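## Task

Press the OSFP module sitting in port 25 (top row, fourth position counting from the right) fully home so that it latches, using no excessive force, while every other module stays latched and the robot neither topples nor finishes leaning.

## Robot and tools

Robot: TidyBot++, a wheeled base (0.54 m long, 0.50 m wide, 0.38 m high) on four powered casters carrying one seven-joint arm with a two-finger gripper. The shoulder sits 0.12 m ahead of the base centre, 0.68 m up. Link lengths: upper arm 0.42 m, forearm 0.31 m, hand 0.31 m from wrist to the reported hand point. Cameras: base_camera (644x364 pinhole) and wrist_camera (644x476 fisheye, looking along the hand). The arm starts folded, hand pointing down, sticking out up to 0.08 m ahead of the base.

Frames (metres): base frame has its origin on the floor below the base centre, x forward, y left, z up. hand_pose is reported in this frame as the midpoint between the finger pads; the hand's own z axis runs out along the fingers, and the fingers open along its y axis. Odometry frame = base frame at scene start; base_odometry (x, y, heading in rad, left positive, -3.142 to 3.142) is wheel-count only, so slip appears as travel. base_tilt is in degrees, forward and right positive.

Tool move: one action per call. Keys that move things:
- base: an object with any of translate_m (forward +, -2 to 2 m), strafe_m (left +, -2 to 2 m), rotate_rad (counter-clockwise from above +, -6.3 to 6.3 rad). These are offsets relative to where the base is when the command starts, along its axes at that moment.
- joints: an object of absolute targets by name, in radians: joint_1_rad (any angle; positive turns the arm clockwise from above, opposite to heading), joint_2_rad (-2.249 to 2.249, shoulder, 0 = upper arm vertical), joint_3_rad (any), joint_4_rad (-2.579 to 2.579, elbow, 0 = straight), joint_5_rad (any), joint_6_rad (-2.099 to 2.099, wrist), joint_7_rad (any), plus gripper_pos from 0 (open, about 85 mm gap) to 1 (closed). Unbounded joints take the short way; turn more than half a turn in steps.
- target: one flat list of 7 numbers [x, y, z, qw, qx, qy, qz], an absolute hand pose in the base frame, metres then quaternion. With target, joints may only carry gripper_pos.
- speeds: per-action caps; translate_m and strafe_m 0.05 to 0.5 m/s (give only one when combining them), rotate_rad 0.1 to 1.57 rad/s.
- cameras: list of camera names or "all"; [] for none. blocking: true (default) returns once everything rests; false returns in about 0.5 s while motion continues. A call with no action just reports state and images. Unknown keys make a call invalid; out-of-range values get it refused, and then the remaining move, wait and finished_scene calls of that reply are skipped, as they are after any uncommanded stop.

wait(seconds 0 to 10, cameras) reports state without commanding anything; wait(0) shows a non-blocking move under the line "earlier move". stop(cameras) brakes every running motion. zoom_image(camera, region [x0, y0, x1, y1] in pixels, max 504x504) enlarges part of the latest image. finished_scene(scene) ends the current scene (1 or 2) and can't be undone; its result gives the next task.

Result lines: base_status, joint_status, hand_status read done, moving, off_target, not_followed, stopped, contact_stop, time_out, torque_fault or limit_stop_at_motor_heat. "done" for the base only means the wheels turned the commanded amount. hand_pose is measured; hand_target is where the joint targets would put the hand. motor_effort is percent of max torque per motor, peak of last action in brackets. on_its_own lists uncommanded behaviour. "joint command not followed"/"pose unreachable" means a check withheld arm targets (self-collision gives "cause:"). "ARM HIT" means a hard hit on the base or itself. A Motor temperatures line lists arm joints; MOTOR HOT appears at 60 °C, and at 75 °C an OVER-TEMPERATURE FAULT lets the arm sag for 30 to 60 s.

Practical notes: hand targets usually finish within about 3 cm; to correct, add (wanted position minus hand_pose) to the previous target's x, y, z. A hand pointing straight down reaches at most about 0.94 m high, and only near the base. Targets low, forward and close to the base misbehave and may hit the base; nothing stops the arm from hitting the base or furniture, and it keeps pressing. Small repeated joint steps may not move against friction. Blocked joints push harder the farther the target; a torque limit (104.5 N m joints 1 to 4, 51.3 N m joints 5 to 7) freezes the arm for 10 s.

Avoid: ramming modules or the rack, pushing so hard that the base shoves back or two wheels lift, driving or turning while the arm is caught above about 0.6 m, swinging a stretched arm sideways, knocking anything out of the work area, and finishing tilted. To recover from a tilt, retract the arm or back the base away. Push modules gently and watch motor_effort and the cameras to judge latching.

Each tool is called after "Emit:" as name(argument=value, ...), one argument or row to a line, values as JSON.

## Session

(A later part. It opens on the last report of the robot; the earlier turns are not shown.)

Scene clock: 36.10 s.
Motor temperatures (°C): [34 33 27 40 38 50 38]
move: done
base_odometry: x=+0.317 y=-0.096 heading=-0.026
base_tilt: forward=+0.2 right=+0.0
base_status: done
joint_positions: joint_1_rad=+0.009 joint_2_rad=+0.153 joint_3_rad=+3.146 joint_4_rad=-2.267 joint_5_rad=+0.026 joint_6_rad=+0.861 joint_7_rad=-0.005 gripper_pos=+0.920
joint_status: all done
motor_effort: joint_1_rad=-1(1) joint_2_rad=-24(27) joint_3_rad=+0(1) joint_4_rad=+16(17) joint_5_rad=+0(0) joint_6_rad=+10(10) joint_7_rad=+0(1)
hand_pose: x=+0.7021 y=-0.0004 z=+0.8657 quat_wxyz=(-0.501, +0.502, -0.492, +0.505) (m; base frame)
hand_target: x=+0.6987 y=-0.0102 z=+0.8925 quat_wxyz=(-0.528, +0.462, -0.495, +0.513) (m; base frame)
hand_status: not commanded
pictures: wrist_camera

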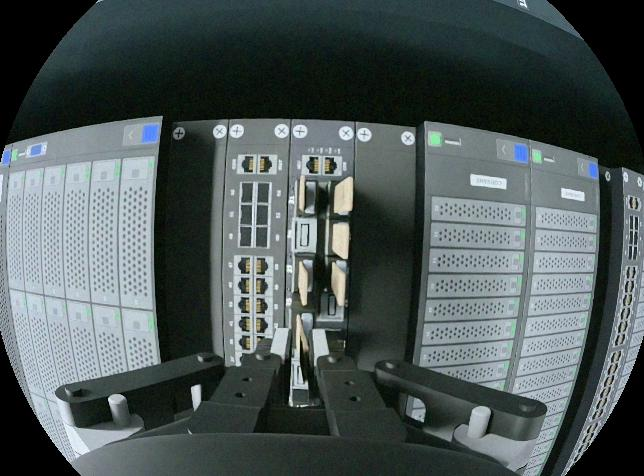

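Emit:
zoom_image(
  camera="wrist_camera",
  region=[275, 180, 365, 300],
)

Emit:
zoom_image(
  camera="wrist_camera",
  region=[165, 110, 295, 240],
)

Scaled by 4.200.

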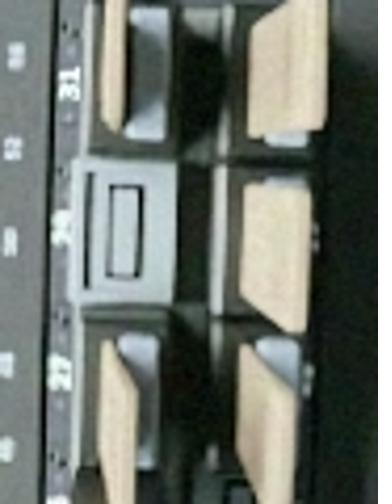

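Scaled by 3.877.

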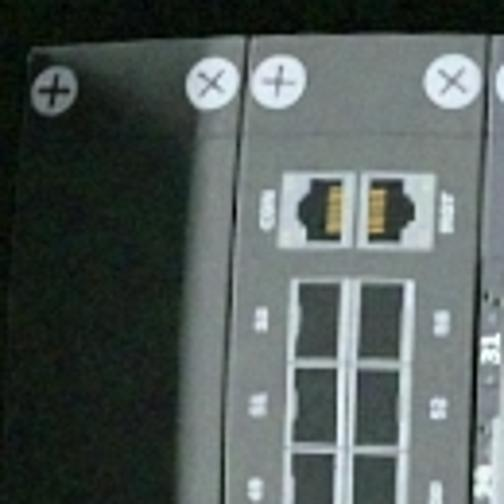

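Emit:
move(
  base={"translate_m": 0.010},
  joints={"joint_2_rad": 0.134},
  speeds={"translate_m": 0.05},
  cameras=["wrist_camera"],
)

Emit:
zoom_image(
  camera="wrist_camera",
  region=[265, 290, 335, 375],
)

Scene clock: 38.73 s.
Motor temperatures (°C): [34 33 27 40 38 50 38]
move: done
base_odometry: x=+0.327 y=-0.096 heading=-0.026
base_tilt: forward=+0.2 right=+0.0
base_status: done
joint_positions: joint_1_rad=+0.009 joint_2_rad=+0.149 joint_3_rad=+3.146 joint_4_rad=-2.266 joint_5_rad=+0.026 joint_6_rad=+0.861 joint_7_rad=-0.005 gripper_pos=+0.920
joint_status: all done
motor_effort: joint_1_rad=+0(1) joint_2_rad=-24(27) joint_3_rad=+0(1) joint_4_rad=+16(17) joint_5_rad=+0(1) joint_6_rad=+10(10) joint_7_rad=-1(1)
hand_pose: x=+0.7015 y=-0.0004 z=+0.8679 quat_wxyz=(-0.502, +0.501, -0.491, +0.506) (m; base frame)
hand_target: x=+0.6979 y=-0.0102 z=+0.8948 quat_wxyz=(-0.529, +0.461, -0.494, +0.514) (m; base frame)
hand_status: not commanded
pictures: wrist_camera

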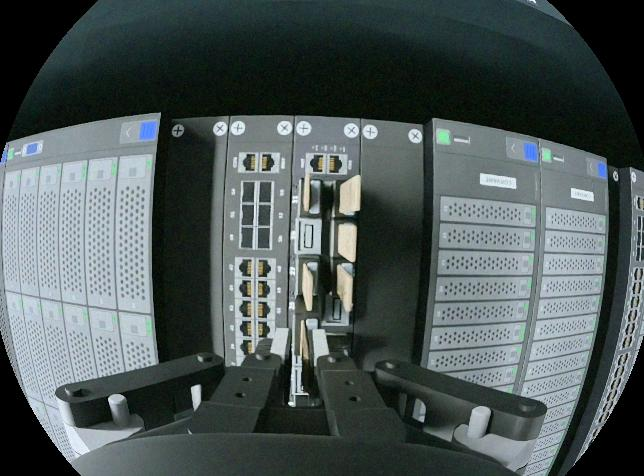

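Scaled by 5.929.

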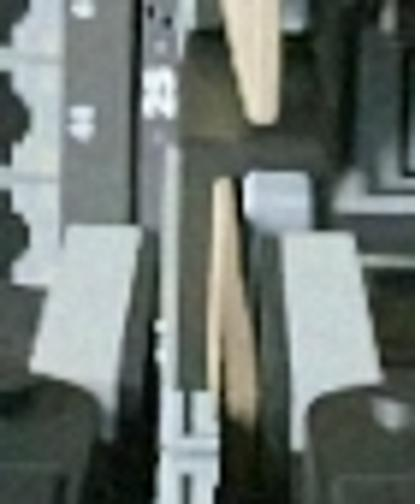

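Emit:
move(
  base={"translate_m": 0.012},
  speeds={"translate_m": 0.05},
  cameras=["wrist_camera"],
)

Emit:
zoom_image(
  camera="wrist_camera",
  region=[265, 290, 335, 375],
)

Scene clock: 39.70 s.
Motor temperatures (°C): [34 33 27 40 38 50 38]
move: done
base_odometry: x=+0.339 y=-0.096 heading=-0.027
base_tilt: forward=+0.2 right=+0.0
base_status: done
joint_positions: joint_1_rad=+0.009 joint_2_rad=+0.148 joint_3_rad=+3.146 joint_4_rad=-2.268 joint_5_rad=+0.026 joint_6_rad=+0.862 joint_7_rad=-0.005 gripper_pos=+0.920
joint_status: not commanded
motor_effort: joint_1_rad=+0(1) joint_2_rad=-24(25) joint_3_rad=+0(1) joint_4_rad=+17(21) joint_5_rad=+0(1) joint_6_rad=+10(11) joint_7_rad=-1(1)
hand_pose: x=+0.7009 y=-0.0003 z=+0.8680 quat_wxyz=(-0.502, +0.501, -0.491, +0.506) (m; base frame)
hand_target: x=+0.6979 y=-0.0102 z=+0.8948 quat_wxyz=(-0.529, +0.461, -0.494, +0.514) (m; base frame)
hand_status: not commanded
pictures: wrist_camera

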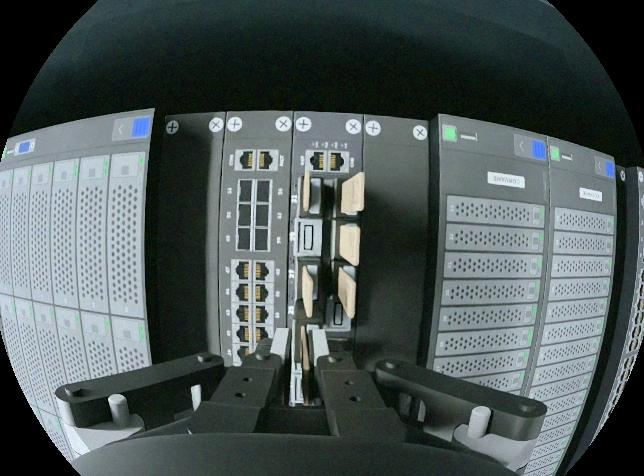

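Scaled by 5.929.

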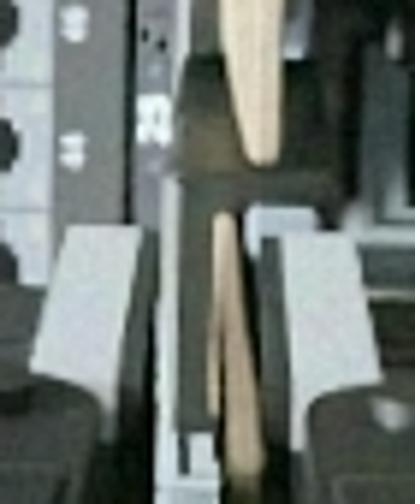

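Emit:
move(
  base={"translate_m": 0.012},
  speeds={"translate_m": 0.05},
  cameras=["wrist_camera"],
)

Emit:
zoom_image(
  camera="wrist_camera",
  region=[265, 290, 335, 375],
)

Scene clock: 40.57 s.
Motor temperatures (°C): [34 33 27 40 38 50 38]
move: done
base_odometry: x=+0.351 y=-0.097 heading=-0.027
base_tilt: forward=+0.2 right=+0.0
base_status: done
joint_positions: joint_1_rad=+0.009 joint_2_rad=+0.137 joint_3_rad=+3.146 joint_4_rad=-2.279 joint_5_rad=+0.026 joint_6_rad=+0.862 joint_7_rad=-0.005 gripper_pos=+0.920
joint_status: not commanded
motor_effort: joint_1_rad=-1(1) joint_2_rad=-23(24) joint_3_rad=-1(1) joint_4_rad=+20(21) joint_5_rad=+0(1) joint_6_rad=+11(11) joint_7_rad=-1(1)
hand_pose: x=+0.6962 y=-0.0003 z=+0.8685 quat_wxyz=(-0.502, +0.501, -0.491, +0.506) (m; base frame)
hand_target: x=+0.6979 y=-0.0102 z=+0.8948 quat_wxyz=(-0.529, +0.461, -0.494, +0.514) (m; base frame)
hand_status: not commanded
pictures: wrist_camera

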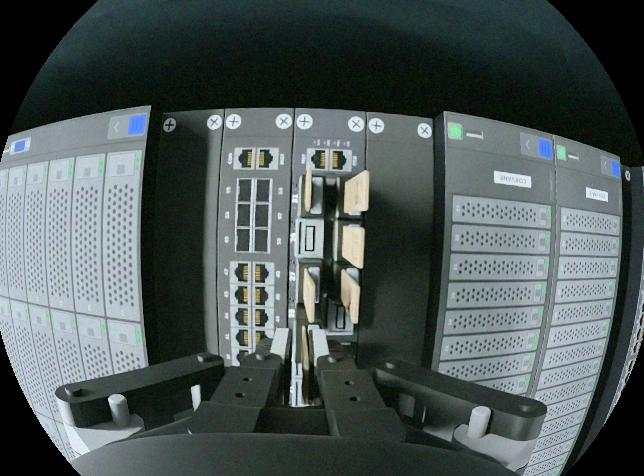

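Scaled by 5.929.

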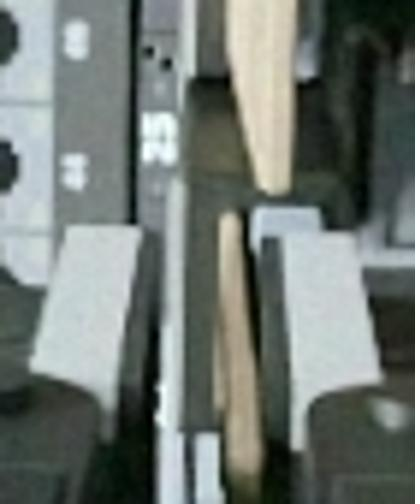

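Emit:
move(
  base={"translate_m": 0.012},
  speeds={"translate_m": 0.05},
  cameras=[],
)

Emit:
move(
  base={"translate_m": 0.006},
  speeds={"translate_m": 0.05},
  cameras=["wrist_camera"],
)

Emit:
zoom_image(
  camera="wrist_camera",
  region=[265, 290, 335, 375],
)

Scene clock: 41.37 s.
Motor temperatures (°C): [34 33 27 40 38 50 38]
move: done
base_odometry: x=+0.363 y=-0.097 heading=-0.027
base_tilt: forward=+0.2 right=+0.0
base_status: done
joint_positions: joint_1_rad=+0.009 joint_2_rad=+0.134 joint_3_rad=+3.146 joint_4_rad=-2.282 joint_5_rad=+0.026 joint_6_rad=+0.862 joint_7_rad=-0.005 gripper_pos=+0.920
joint_status: not commanded
motor_effort: joint_1_rad=+0(2) joint_2_rad=-23(23) joint_3_rad=+0(1) joint_4_rad=+20(22) joint_5_rad=+0(1) joint_6_rad=+11(13) joint_7_rad=+0(1)
hand_pose: x=+0.6950 y=-0.0003 z=+0.8687 quat_wxyz=(-0.502, +0.501, -0.491, +0.506) (m; base frame)
hand_target: x=+0.6979 y=-0.0102 z=+0.8948 quat_wxyz=(-0.529, +0.461, -0.494, +0.514) (m; base frame)
hand_status: not commanded
pictures: none
No camera images: "cameras" was empty.

Scene clock: 42.00 s.
Motor temperatures (°C): [34 33 27 40 38 50 38]
move: done
base_odometry: x=+0.369 y=-0.098 heading=-0.027
base_tilt: forward=+0.2 right=+0.0
base_status: done
joint_positions: joint_1_rad=+0.009 joint_2_rad=+0.132 joint_3_rad=+3.146 joint_4_rad=-2.284 joint_5_rad=+0.026 joint_6_rad=+0.863 joint_7_rad=-0.005 gripper_pos=+0.920
joint_status: not commanded
motor_effort: joint_1_rad=+0(2) joint_2_rad=-22(24) joint_3_rad=+0(2) joint_4_rad=+20(24) joint_5_rad=+0(1) joint_6_rad=+10(12) joint_7_rad=+0(1)
hand_pose: x=+0.6942 y=-0.0001 z=+0.8692 quat_wxyz=(-0.503, +0.500, -0.491, +0.506) (m; base frame)
hand_target: x=+0.6979 y=-0.0102 z=+0.8948 quat_wxyz=(-0.529, +0.461, -0.494, +0.514) (m; base frame)
hand_status: not commanded
pictures: wrist_camera

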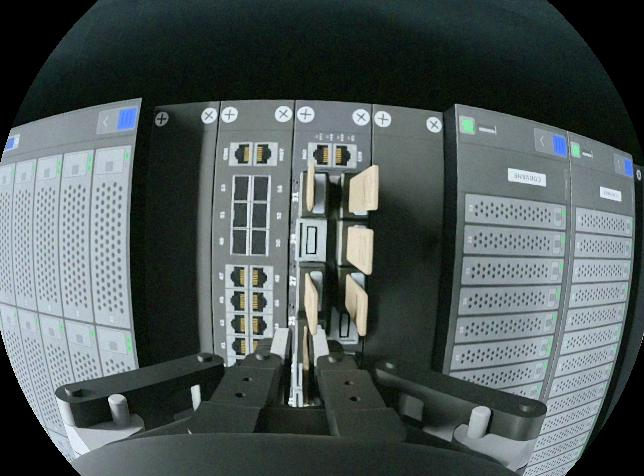

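Scaled by 5.929.

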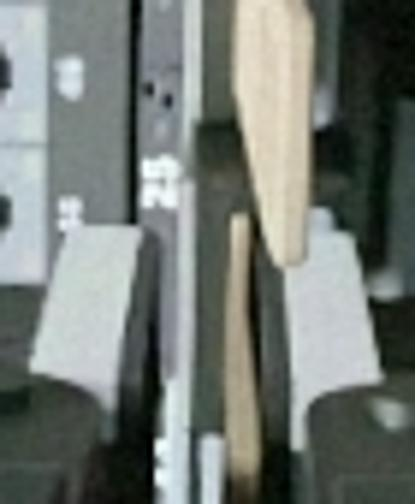

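Emit:
move(
  base={"translate_m": 0.006},
  speeds={"translate_m": 0.05},
  cameras=[],
)

Emit:
move(
  base={"translate_m": 0.005},
  speeds={"translate_m": 0.05},
  cameras=["wrist_camera"],
)

Scene clock: 42.80 s.
Motor temperatures (°C): [34 33 27 40 38 50 38]
move: done
base_odometry: x=+0.376 y=-0.098 heading=-0.027
base_tilt: forward=+0.2 right=+0.0
base_status: done
joint_positions: joint_1_rad=+0.009 joint_2_rad=+0.130 joint_3_rad=+3.146 joint_4_rad=-2.285 joint_5_rad=+0.026 joint_6_rad=+0.863 joint_7_rad=-0.005 gripper_pos=+0.920
joint_status: not commanded
motor_effort: joint_1_rad=+0(3) joint_2_rad=-21(24) joint_3_rad=+1(3) joint_4_rad=+21(23) joint_5_rad=+0(2) joint_6_rad=+10(12) joint_7_rad=-1(1)
hand_pose: x=+0.6935 y=+0.0000 z=+0.8696 quat_wxyz=(-0.503, +0.500, -0.491, +0.506) (m; base frame)
hand_target: x=+0.6979 y=-0.0102 z=+0.8948 quat_wxyz=(-0.529, +0.461, -0.494, +0.514) (m; base frame)
hand_status: not commanded
pictures: none
No camera images: "cameras" was empty.

Scene clock: 43.33 s.
Motor temperatures (°C): [34 33 27 40 38 50 38]
move: done
base_odometry: x=+0.381 y=-0.098 heading=-0.027
base_tilt: forward=+0.2 right=+0.0
base_status: done
joint_positions: joint_1_rad=+0.008 joint_2_rad=+0.130 joint_3_rad=+3.146 joint_4_rad=-2.285 joint_5_rad=+0.026 joint_6_rad=+0.864 joint_7_rad=-0.005 gripper_pos=+0.920
joint_status: not commanded
motor_effort: joint_1_rad=+1(2) joint_2_rad=-21(24) joint_3_rad=+1(3) joint_4_rad=+21(24) joint_5_rad=-1(1) joint_6_rad=+11(12) joint_7_rad=+0(1)
hand_pose: x=+0.6936 y=+0.0002 z=+0.8701 quat_wxyz=(-0.503, +0.500, -0.490, +0.506) (m; base frame)
hand_target: x=+0.6979 y=-0.0102 z=+0.8948 quat_wxyz=(-0.529, +0.461, -0.494, +0.514) (m; base frame)
hand_status: not commanded
pictures: wrist_camera

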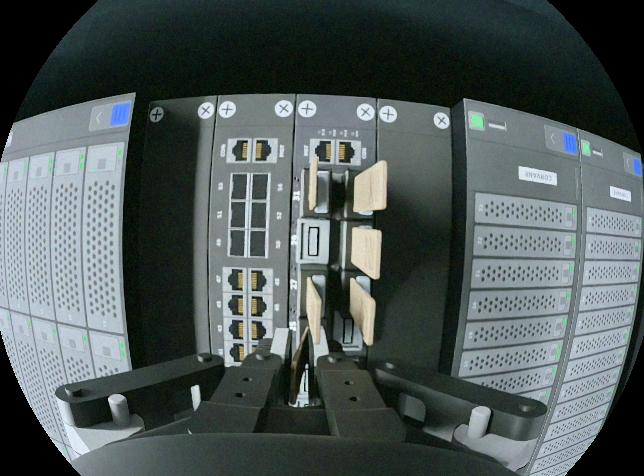

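Emit:
zoom_image(
  camera="wrist_camera",
  region=[260, 270, 350, 410],
)

Emit:
zoom_image(
  camera="wrist_camera",
  region=[265, 290, 335, 375],
)

Scaled by 3.600.

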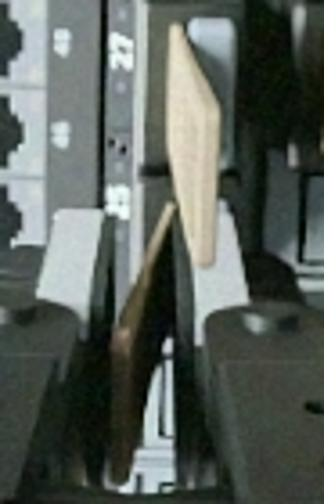

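Scaled by 5.929.

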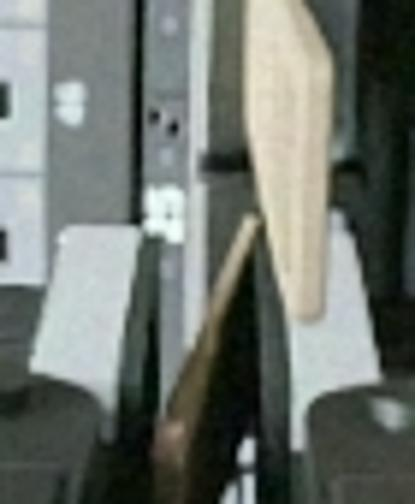

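Emit:
zoom_image(
  camera="wrist_camera",
  region=[285, 255, 345, 335],
)

Scaled by 6.300.

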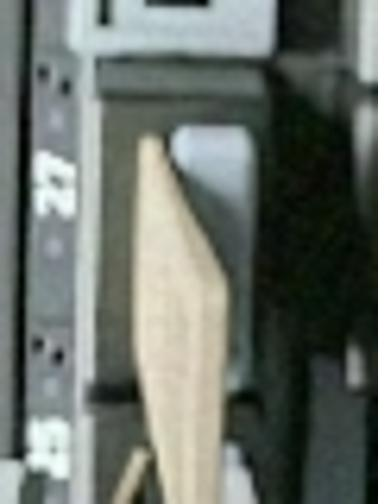

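Emit:
move(
  base={"translate_m": 0.004},
  speeds={"translate_m": 0.05},
  cameras=["wrist_camera"],
)

Emit:
zoom_image(
  camera="wrist_camera",
  region=[285, 255, 345, 335],
)

Emit:
zoom_image(
  camera="wrist_camera",
  region=[265, 290, 335, 375],
)

Scene clock: 45.37 s.
Motor temperatures (°C): [34 33 27 40 38 50 38]
move: done
base_odometry: x=+0.385 y=-0.098 heading=-0.027
base_tilt: forward=+0.2 right=+0.0
base_status: done
joint_positions: joint_1_rad=+0.008 joint_2_rad=+0.126 joint_3_rad=+3.146 joint_4_rad=-2.290 joint_5_rad=+0.026 joint_6_rad=+0.865 joint_7_rad=-0.005 gripper_pos=+0.920
joint_status: not commanded
motor_effort: joint_1_rad=+1(2) joint_2_rad=-22(23) joint_3_rad=+1(2) joint_4_rad=+21(24) joint_5_rad=+0(1) joint_6_rad=+11(12) joint_7_rad=+0(1)
hand_pose: x=+0.6918 y=+0.0003 z=+0.8701 quat_wxyz=(-0.503, +0.500, -0.490, +0.506) (m; base frame)
hand_target: x=+0.6979 y=-0.0102 z=+0.8948 quat_wxyz=(-0.529, +0.461, -0.494, +0.514) (m; base frame)
hand_status: not commanded
pictures: wrist_camera

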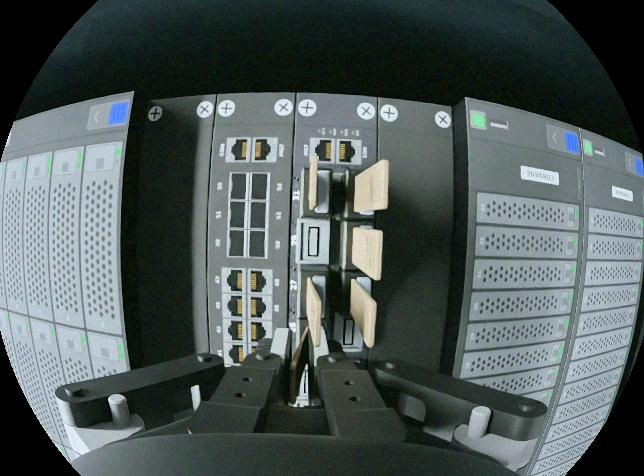

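Scaled by 6.300.

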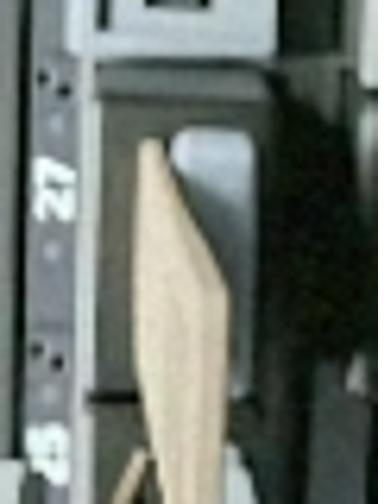

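Scaled by 5.929.

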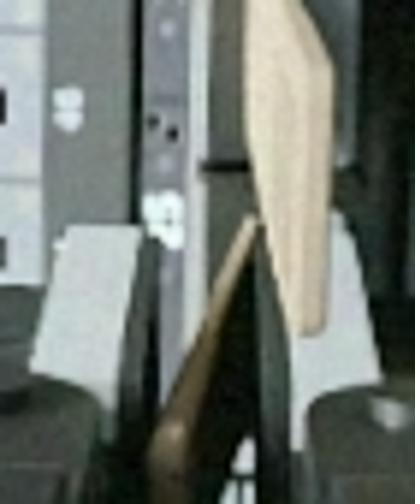

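Emit:
move(
  base={"translate_m": 0.005},
  speeds={"translate_m": 0.05},
  cameras=["wrist_camera"],
)

Emit:
zoom_image(
  camera="wrist_camera",
  region=[285, 255, 345, 335],
)

Scene clock: 46.20 s.
Motor temperatures (°C): [34 33 27 40 38 50 38]
move: done
base_odometry: x=+0.390 y=-0.099 heading=-0.028
base_tilt: forward=+0.2 right=+0.0
base_status: done
joint_positions: joint_1_rad=+0.008 joint_2_rad=+0.117 joint_3_rad=+3.146 joint_4_rad=-2.300 joint_5_rad=+0.026 joint_6_rad=+0.866 joint_7_rad=-0.005 gripper_pos=+0.920
joint_status: not commanded
motor_effort: joint_1_rad=+0(2) joint_2_rad=-18(23) joint_3_rad=+1(3) joint_4_rad=+24(27) joint_5_rad=+0(1) joint_6_rad=+10(12) joint_7_rad=+0(1)
hand_pose: x=+0.6879 y=+0.0005 z=+0.8703 quat_wxyz=(-0.503, +0.500, -0.490, +0.506) (m; base frame)
hand_target: x=+0.6979 y=-0.0102 z=+0.8948 quat_wxyz=(-0.529, +0.461, -0.494, +0.514) (m; base frame)
hand_status: not commanded
pictures: wrist_camera

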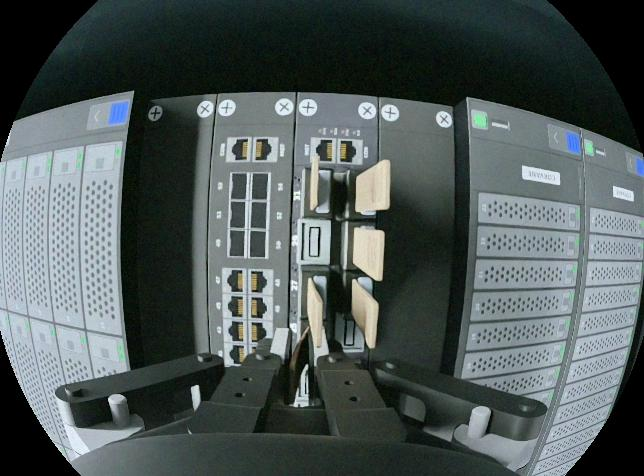

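Scaled by 6.300.

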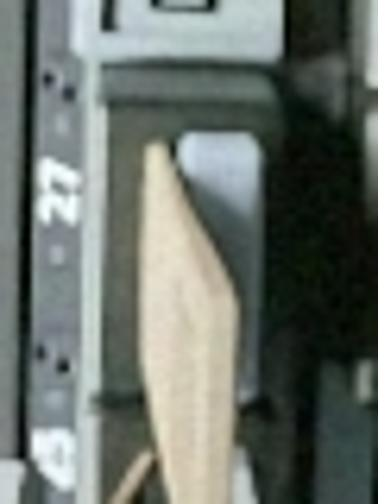

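Emit:
move(
  base={"translate_m": 0.008},
  speeds={"translate_m": 0.05},
  cameras=["wrist_camera"],
)

Emit:
zoom_image(
  camera="wrist_camera",
  region=[285, 255, 345, 335],
)

Scene clock: 47.07 s.
Motor temperatures (°C): [34 33 27 40 38 50 38]
move: done
base_odometry: x=+0.397 y=-0.099 heading=-0.028
base_tilt: forward=+0.2 right=+0.0
base_status: done
joint_positions: joint_1_rad=+0.008 joint_2_rad=+0.101 joint_3_rad=+3.146 joint_4_rad=-2.319 joint_5_rad=+0.026 joint_6_rad=+0.867 joint_7_rad=-0.005 gripper_pos=+0.920
joint_status: not commanded
motor_effort: joint_1_rad=+1(2) joint_2_rad=-15(19) joint_3_rad=+2(4) joint_4_rad=+26(30) joint_5_rad=-1(1) joint_6_rad=+11(12) joint_7_rad=-1(1)
hand_pose: x=+0.6804 y=+0.0007 z=+0.8701 quat_wxyz=(-0.503, +0.501, -0.490, +0.506) (m; base frame)
hand_target: x=+0.6979 y=-0.0102 z=+0.8948 quat_wxyz=(-0.529, +0.461, -0.494, +0.514) (m; base frame)
hand_status: not commanded
pictures: wrist_camera

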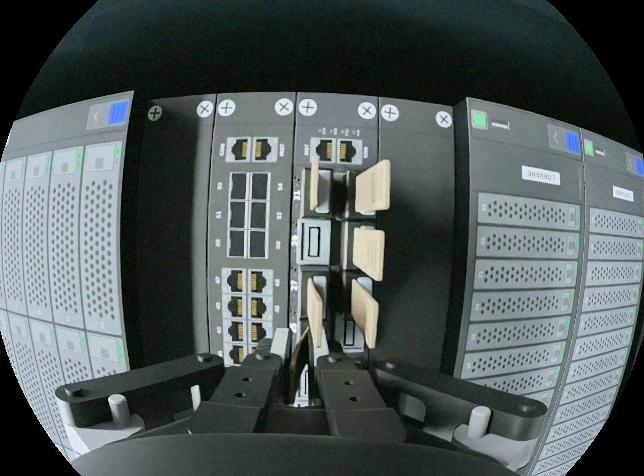

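Scaled by 6.300.

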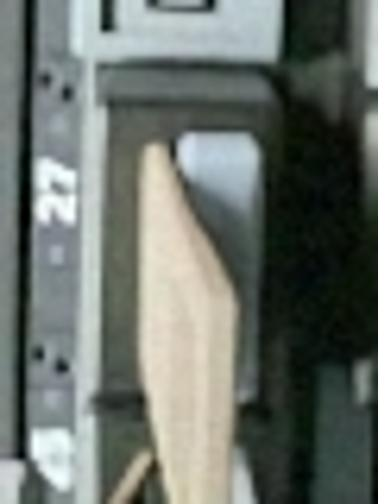

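Emit:
move(
  base={"translate_m": 0.007},
  speeds={"translate_m": 0.05},
  cameras=["wrist_camera"],
)

Scene clock: 47.90 s.
Motor temperatures (°C): [34 33 27 40 38 50 38]
move: done
base_odometry: x=+0.404 y=-0.099 heading=-0.028
base_tilt: forward=+0.2 right=+0.0
base_status: done
joint_positions: joint_1_rad=+0.008 joint_2_rad=+0.087 joint_3_rad=+3.146 joint_4_rad=-2.334 joint_5_rad=+0.026 joint_6_rad=+0.868 joint_7_rad=-0.005 gripper_pos=+0.920
joint_status: not commanded
motor_effort: joint_1_rad=+1(2) joint_2_rad=-11(16) joint_3_rad=+3(3) joint_4_rad=+30(34) joint_5_rad=-1(2) joint_6_rad=+10(12) joint_7_rad=+0(1)
hand_pose: x=+0.6742 y=+0.0009 z=+0.8699 quat_wxyz=(-0.503, +0.501, -0.491, +0.505) (m; base frame)
hand_target: x=+0.6979 y=-0.0102 z=+0.8948 quat_wxyz=(-0.529, +0.461, -0.494, +0.514) (m; base frame)
hand_status: not commanded
pictures: wrist_camera

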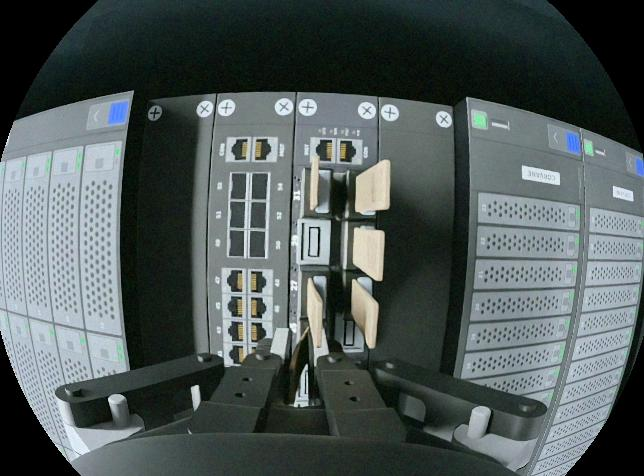

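Emit:
move(
  base={"translate_m": -0.02},
  speeds={"translate_m": 0.1},
  cameras=[],
)

Emit:
move(
  joints={"gripper_pos": 0.82},
  cameras=["wrist_camera"],
)

Emit:
zoom_image(
  camera="wrist_camera",
  region=[260, 270, 350, 410],
)

Scene clock: 48.97 s.
Motor temperatures (°C): [34 33 27 40 38 50 38]
move: done
base_odometry: x=+0.384 y=-0.098 heading=-0.028
base_tilt: forward=+0.2 right=+0.0
base_status: done
joint_positions: joint_1_rad=+0.008 joint_2_rad=+0.129 joint_3_rad=+3.146 joint_4_rad=-2.285 joint_5_rad=+0.026 joint_6_rad=+0.868 joint_7_rad=-0.005 gripper_pos=+0.920
joint_status: not commanded
motor_effort: joint_1_rad=+1(2) joint_2_rad=-23(25) joint_3_rad=+1(3) joint_4_rad=+19(29) joint_5_rad=-1(2) joint_6_rad=+11(13) joint_7_rad=+0(1)
hand_pose: x=+0.6935 y=+0.0004 z=+0.8720 quat_wxyz=(-0.505, +0.499, -0.489, +0.508) (m; base frame)
hand_target: x=+0.6979 y=-0.0102 z=+0.8948 quat_wxyz=(-0.529, +0.461, -0.494, +0.514) (m; base frame)
hand_status: not commanded
pictures: none
No camera images: "cameras" was empty.

Scene clock: 49.50 s.
Motor temperatures (°C): [34 33 27 40 38 50 38]
move: done
base_odometry: x=+0.384 y=-0.098 heading=-0.028
base_tilt: forward=+0.2 right=+0.0
base_status: not commanded
joint_positions: joint_1_rad=+0.008 joint_2_rad=+0.127 joint_3_rad=+3.146 joint_4_rad=-2.284 joint_5_rad=+0.026 joint_6_rad=+0.875 joint_7_rad=-0.005 gripper_pos=+0.820
joint_status: all done
motor_effort: joint_1_rad=+0(1) joint_2_rad=-20(21) joint_3_rad=+0(2) joint_4_rad=+18(19) joint_5_rad=+0(1) joint_6_rad=+9(9) joint_7_rad=-1(1)
hand_pose: x=+0.6933 y=+0.0004 z=+0.8762 quat_wxyz=(-0.507, +0.496, -0.486, +0.510) (m; base frame)
hand_target: x=+0.6979 y=-0.0102 z=+0.8948 quat_wxyz=(-0.529, +0.461, -0.494, +0.514) (m; base frame)
hand_status: not commanded
pictures: wrist_camera

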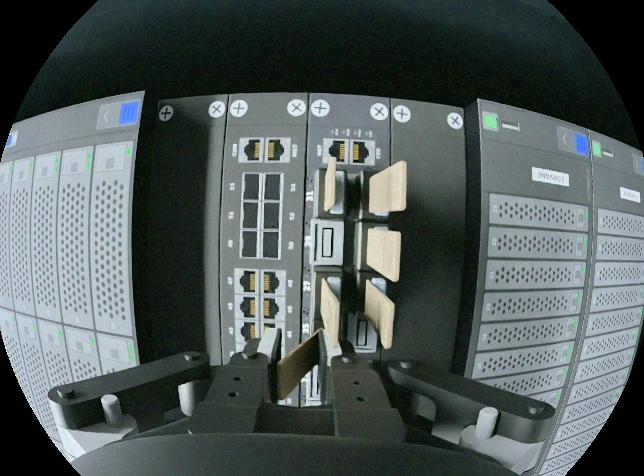

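Scaled by 3.600.

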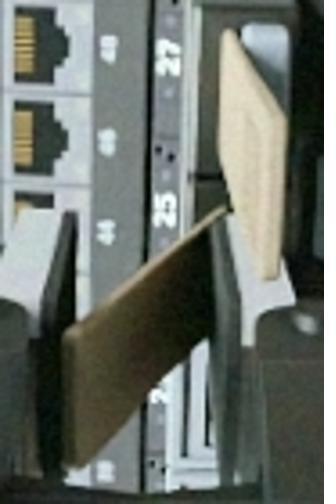

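Emit:
move(
  base={"translate_m": -0.012},
  speeds={"translate_m": 0.1},
  joints={"gripper_pos": 0.70},
  cameras=["wrist_camera"],
)

Emit:
zoom_image(
  camera="wrist_camera",
  region=[240, 260, 370, 420],
)

Scene clock: 50.83 s.
Motor temperatures (°C): [34 33 27 40 38 50 38]
move: done
base_odometry: x=+0.371 y=-0.098 heading=-0.027
base_tilt: forward=+0.2 right=+0.0
base_status: done
joint_positions: joint_1_rad=+0.008 joint_2_rad=+0.132 joint_3_rad=+3.146 joint_4_rad=-2.275 joint_5_rad=+0.026 joint_6_rad=+0.876 joint_7_rad=-0.005 gripper_pos=+0.700
joint_status: all done
motor_effort: joint_1_rad=-1(2) joint_2_rad=-23(27) joint_3_rad=+0(1) joint_4_rad=+16(17) joint_5_rad=+0(1) joint_6_rad=+10(10) joint_7_rad=-1(1)
hand_pose: x=+0.6961 y=+0.0004 z=+0.8781 quat_wxyz=(-0.508, +0.495, -0.485, +0.511) (m; base frame)
hand_target: x=+0.6979 y=-0.0102 z=+0.8948 quat_wxyz=(-0.529, +0.461, -0.494, +0.514) (m; base frame)
hand_status: not commanded
pictures: wrist_camera

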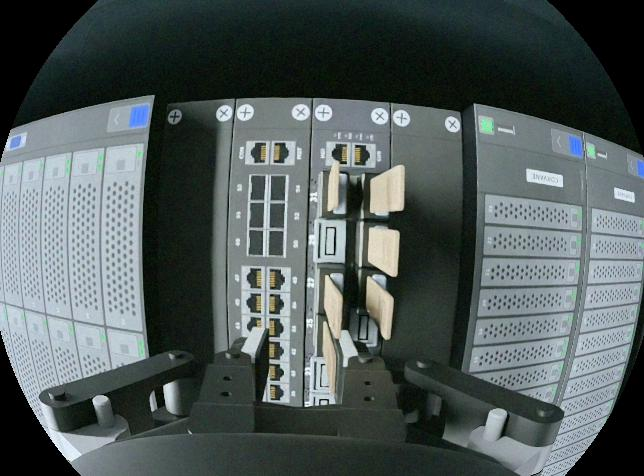

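Scaled by 3.150.

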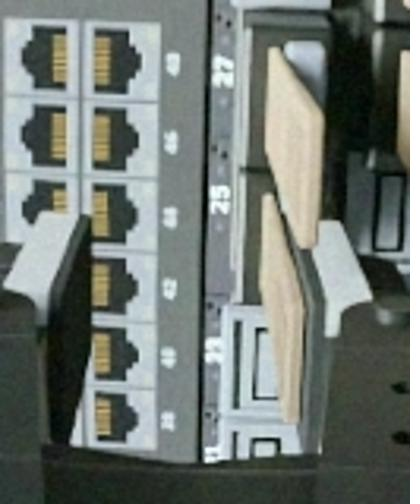

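Emit:
move(
  base={"translate_m": -0.085},
  speeds={"translate_m": 0.3},
  cameras=["wrist_camera"],
)

Emit:
zoom_image(
  camera="wrist_camera",
  region=[275, 180, 375, 330],
)

Scene clock: 52.23 s.
Motor temperatures (°C): [34 33 27 40 38 50 38]
move: done
base_odometry: x=+0.286 y=-0.096 heading=-0.027
base_tilt: forward=+0.2 right=+0.0
base_status: done
joint_positions: joint_1_rad=+0.008 joint_2_rad=+0.132 joint_3_rad=+3.146 joint_4_rad=-2.274 joint_5_rad=+0.026 joint_6_rad=+0.876 joint_7_rad=-0.005 gripper_pos=+0.700
joint_status: not commanded
motor_effort: joint_1_rad=+0(1) joint_2_rad=-23(26) joint_3_rad=-1(1) joint_4_rad=+16(17) joint_5_rad=+0(1) joint_6_rad=+10(10) joint_7_rad=+0(1)
hand_pose: x=+0.6964 y=+0.0003 z=+0.8781 quat_wxyz=(-0.508, +0.495, -0.485, +0.511) (m; base frame)
hand_target: x=+0.6979 y=-0.0102 z=+0.8948 quat_wxyz=(-0.529, +0.461, -0.494, +0.514) (m; base frame)
hand_status: not commanded
pictures: wrist_camera

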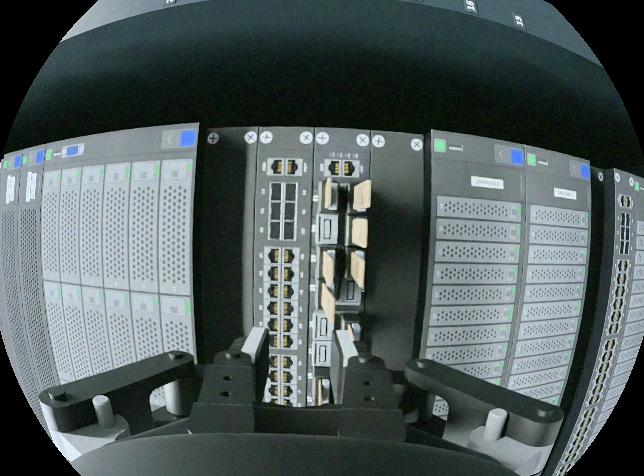

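Scaled by 3.360.

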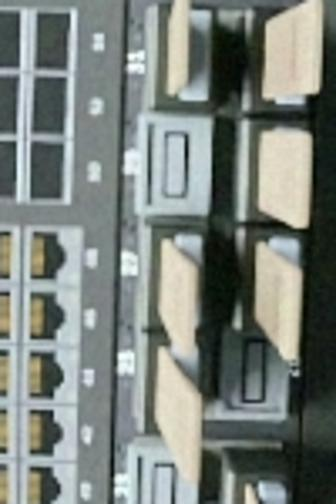

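Emit:
zoom_image(
  camera="wrist_camera",
  region=[305, 240, 355, 330],
)

Emit:
zoom_image(
  camera="wrist_camera",
  region=[305, 165, 385, 255],
)

Scaled by 5.600.

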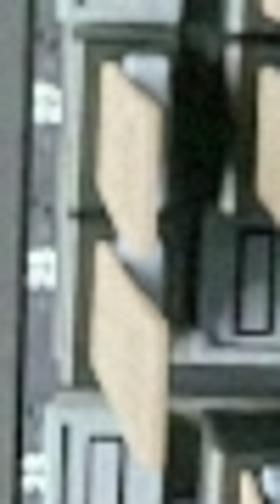

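Scaled by 5.600.

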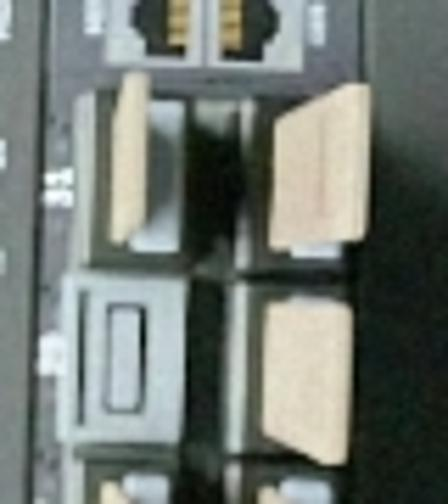

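Emit:
move(
  joints={"joint_2_rad": 0.0, "joint_4_rad": -2.09, "joint_6_rad": 0.54},
  cameras=["wrist_camera"],
)

Scene clock: 54.77 s.
Motor temperatures (°C): [34 34 27 40 38 50 38]
move: done
base_odometry: x=+0.286 y=-0.096 heading=-0.027
base_tilt: forward=+0.2 right=+0.0
base_status: not commanded
joint_positions: joint_1_rad=+0.008 joint_2_rad=+0.014 joint_3_rad=+3.146 joint_4_rad=-2.099 joint_5_rad=+0.026 joint_6_rad=+0.590 joint_7_rad=-0.005 gripper_pos=+0.700
joint_status: all done
motor_effort: joint_1_rad=+0(1) joint_2_rad=-22(26) joint_3_rad=+0(1) joint_4_rad=+19(19) joint_5_rad=+0(1) joint_6_rad=+10(10) joint_7_rad=-1(1)
hand_pose: x=+0.7053 y=-0.0017 z=+0.9548 quat_wxyz=(-0.507, +0.493, -0.483, +0.516) (m; base frame)
hand_target: x=+0.7032 y=-0.0106 z=+0.9531 quat_wxyz=(-0.513, +0.477, -0.512, +0.498) (m; base frame)
hand_status: not commanded
pictures: wrist_camera

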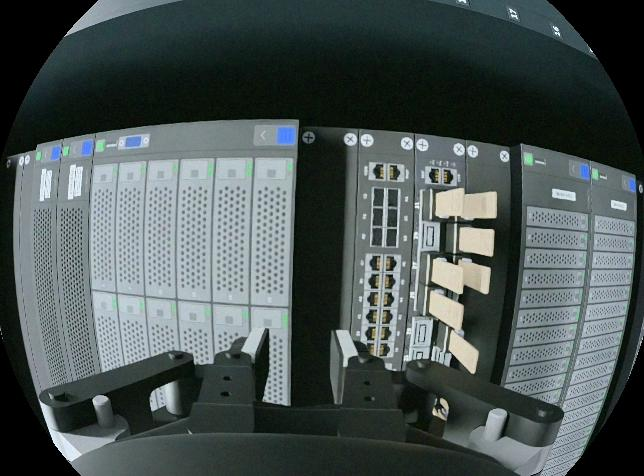

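Emit:
zoom_image(
  camera="wrist_camera",
  region=[405, 180, 505, 330],
)

Emit:
zoom_image(
  camera="wrist_camera",
  region=[405, 245, 475, 325],
)

Emit:
zoom_image(
  camera="wrist_camera",
  region=[405, 175, 475, 255],
)

Scaled by 3.360.

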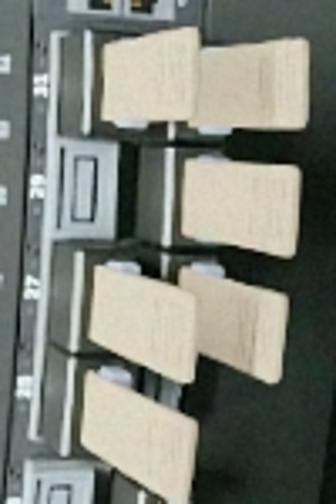

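Scaled by 6.300.

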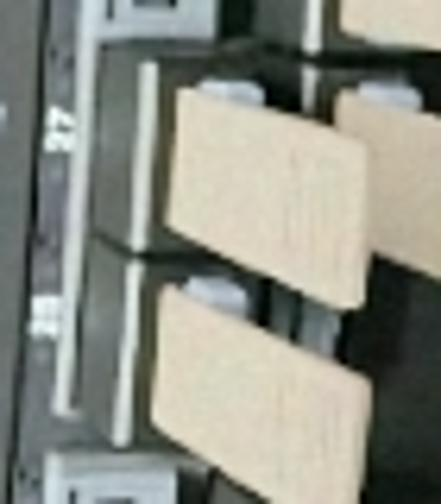

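Scaled by 6.300.

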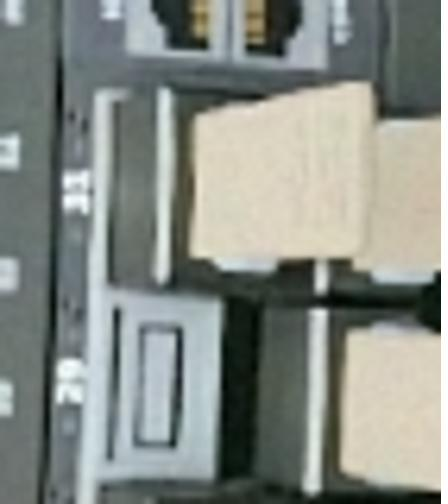

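Emit:
wait(
  seconds=0,
  cameras=["wrist_camera"],
)

Emit:
zoom_image(
  camera="wrist_camera",
  region=[395, 165, 475, 405],
)

Scene clock: 55.33 s.
Motor temperatures (°C): [34 34 27 40 38 50 38]
base_odometry: x=+0.286 y=-0.096 heading=-0.027
base_tilt: forward=+0.2 right=+0.0
base_status: not commanded
joint_positions: joint_1_rad=+0.008 joint_2_rad=+0.014 joint_3_rad=+3.146 joint_4_rad=-2.099 joint_5_rad=+0.026 joint_6_rad=+0.588 joint_7_rad=-0.005 gripper_pos=+0.700
joint_status: all done
motor_effort: joint_1_rad=+0(1) joint_2_rad=-22(26) joint_3_rad=+0(1) joint_4_rad=+19(19) joint_5_rad=+0(1) joint_6_rad=+10(10) joint_7_rad=+0(1)
hand_pose: x=+0.7053 y=-0.0017 z=+0.9544 quat_wxyz=(-0.507, +0.493, -0.484, +0.515) (m; base frame)
hand_target: x=+0.7032 y=-0.0106 z=+0.9531 quat_wxyz=(-0.513, +0.477, -0.512, +0.498) (m; base frame)
hand_status: not commanded
pictures: wrist_camera

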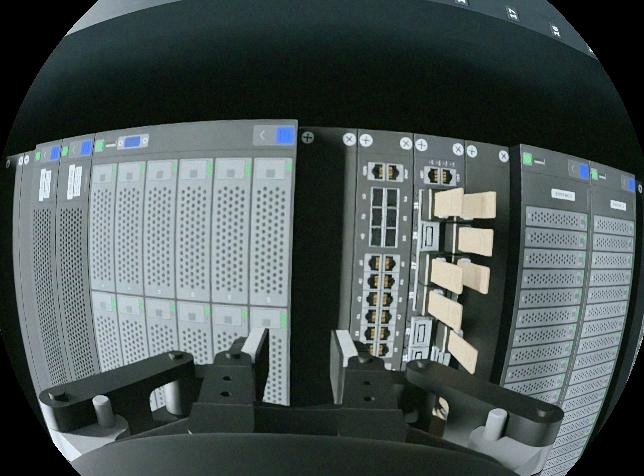

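Scaled by 2.100.

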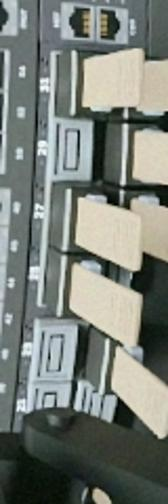

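Emit:
zoom_image(
  camera="wrist_camera",
  region=[405, 235, 475, 345],
)

Emit:
zoom_image(
  camera="wrist_camera",
  region=[410, 245, 450, 325],
)

Scaled by 4.582.

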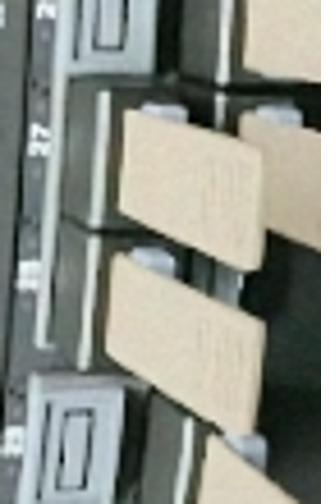

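Scaled by 6.300.

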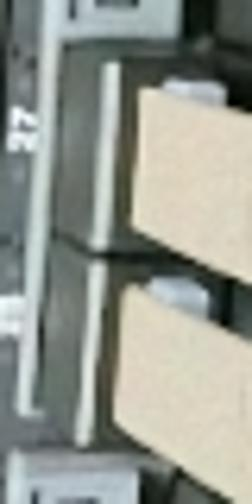

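Emit:
zoom_image(
  camera="wrist_camera",
  region=[412, 265, 442, 305],
)

Emit:
zoom_image(
  camera="wrist_camera",
  region=[410, 180, 450, 260],
)

Scaled by 12.600.

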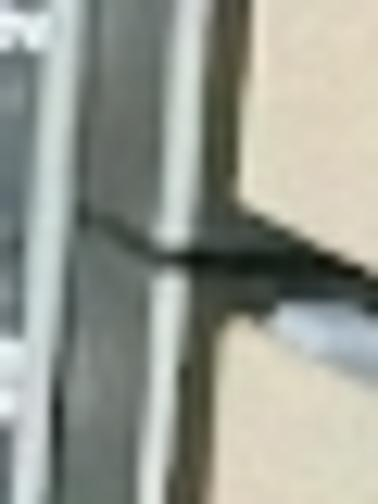

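Scaled by 6.300.

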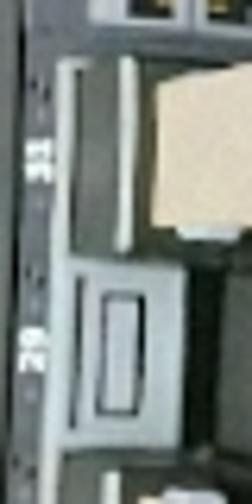

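Emit:
finished_scene(
  scene=2,
)

The scene is finished: the task was done.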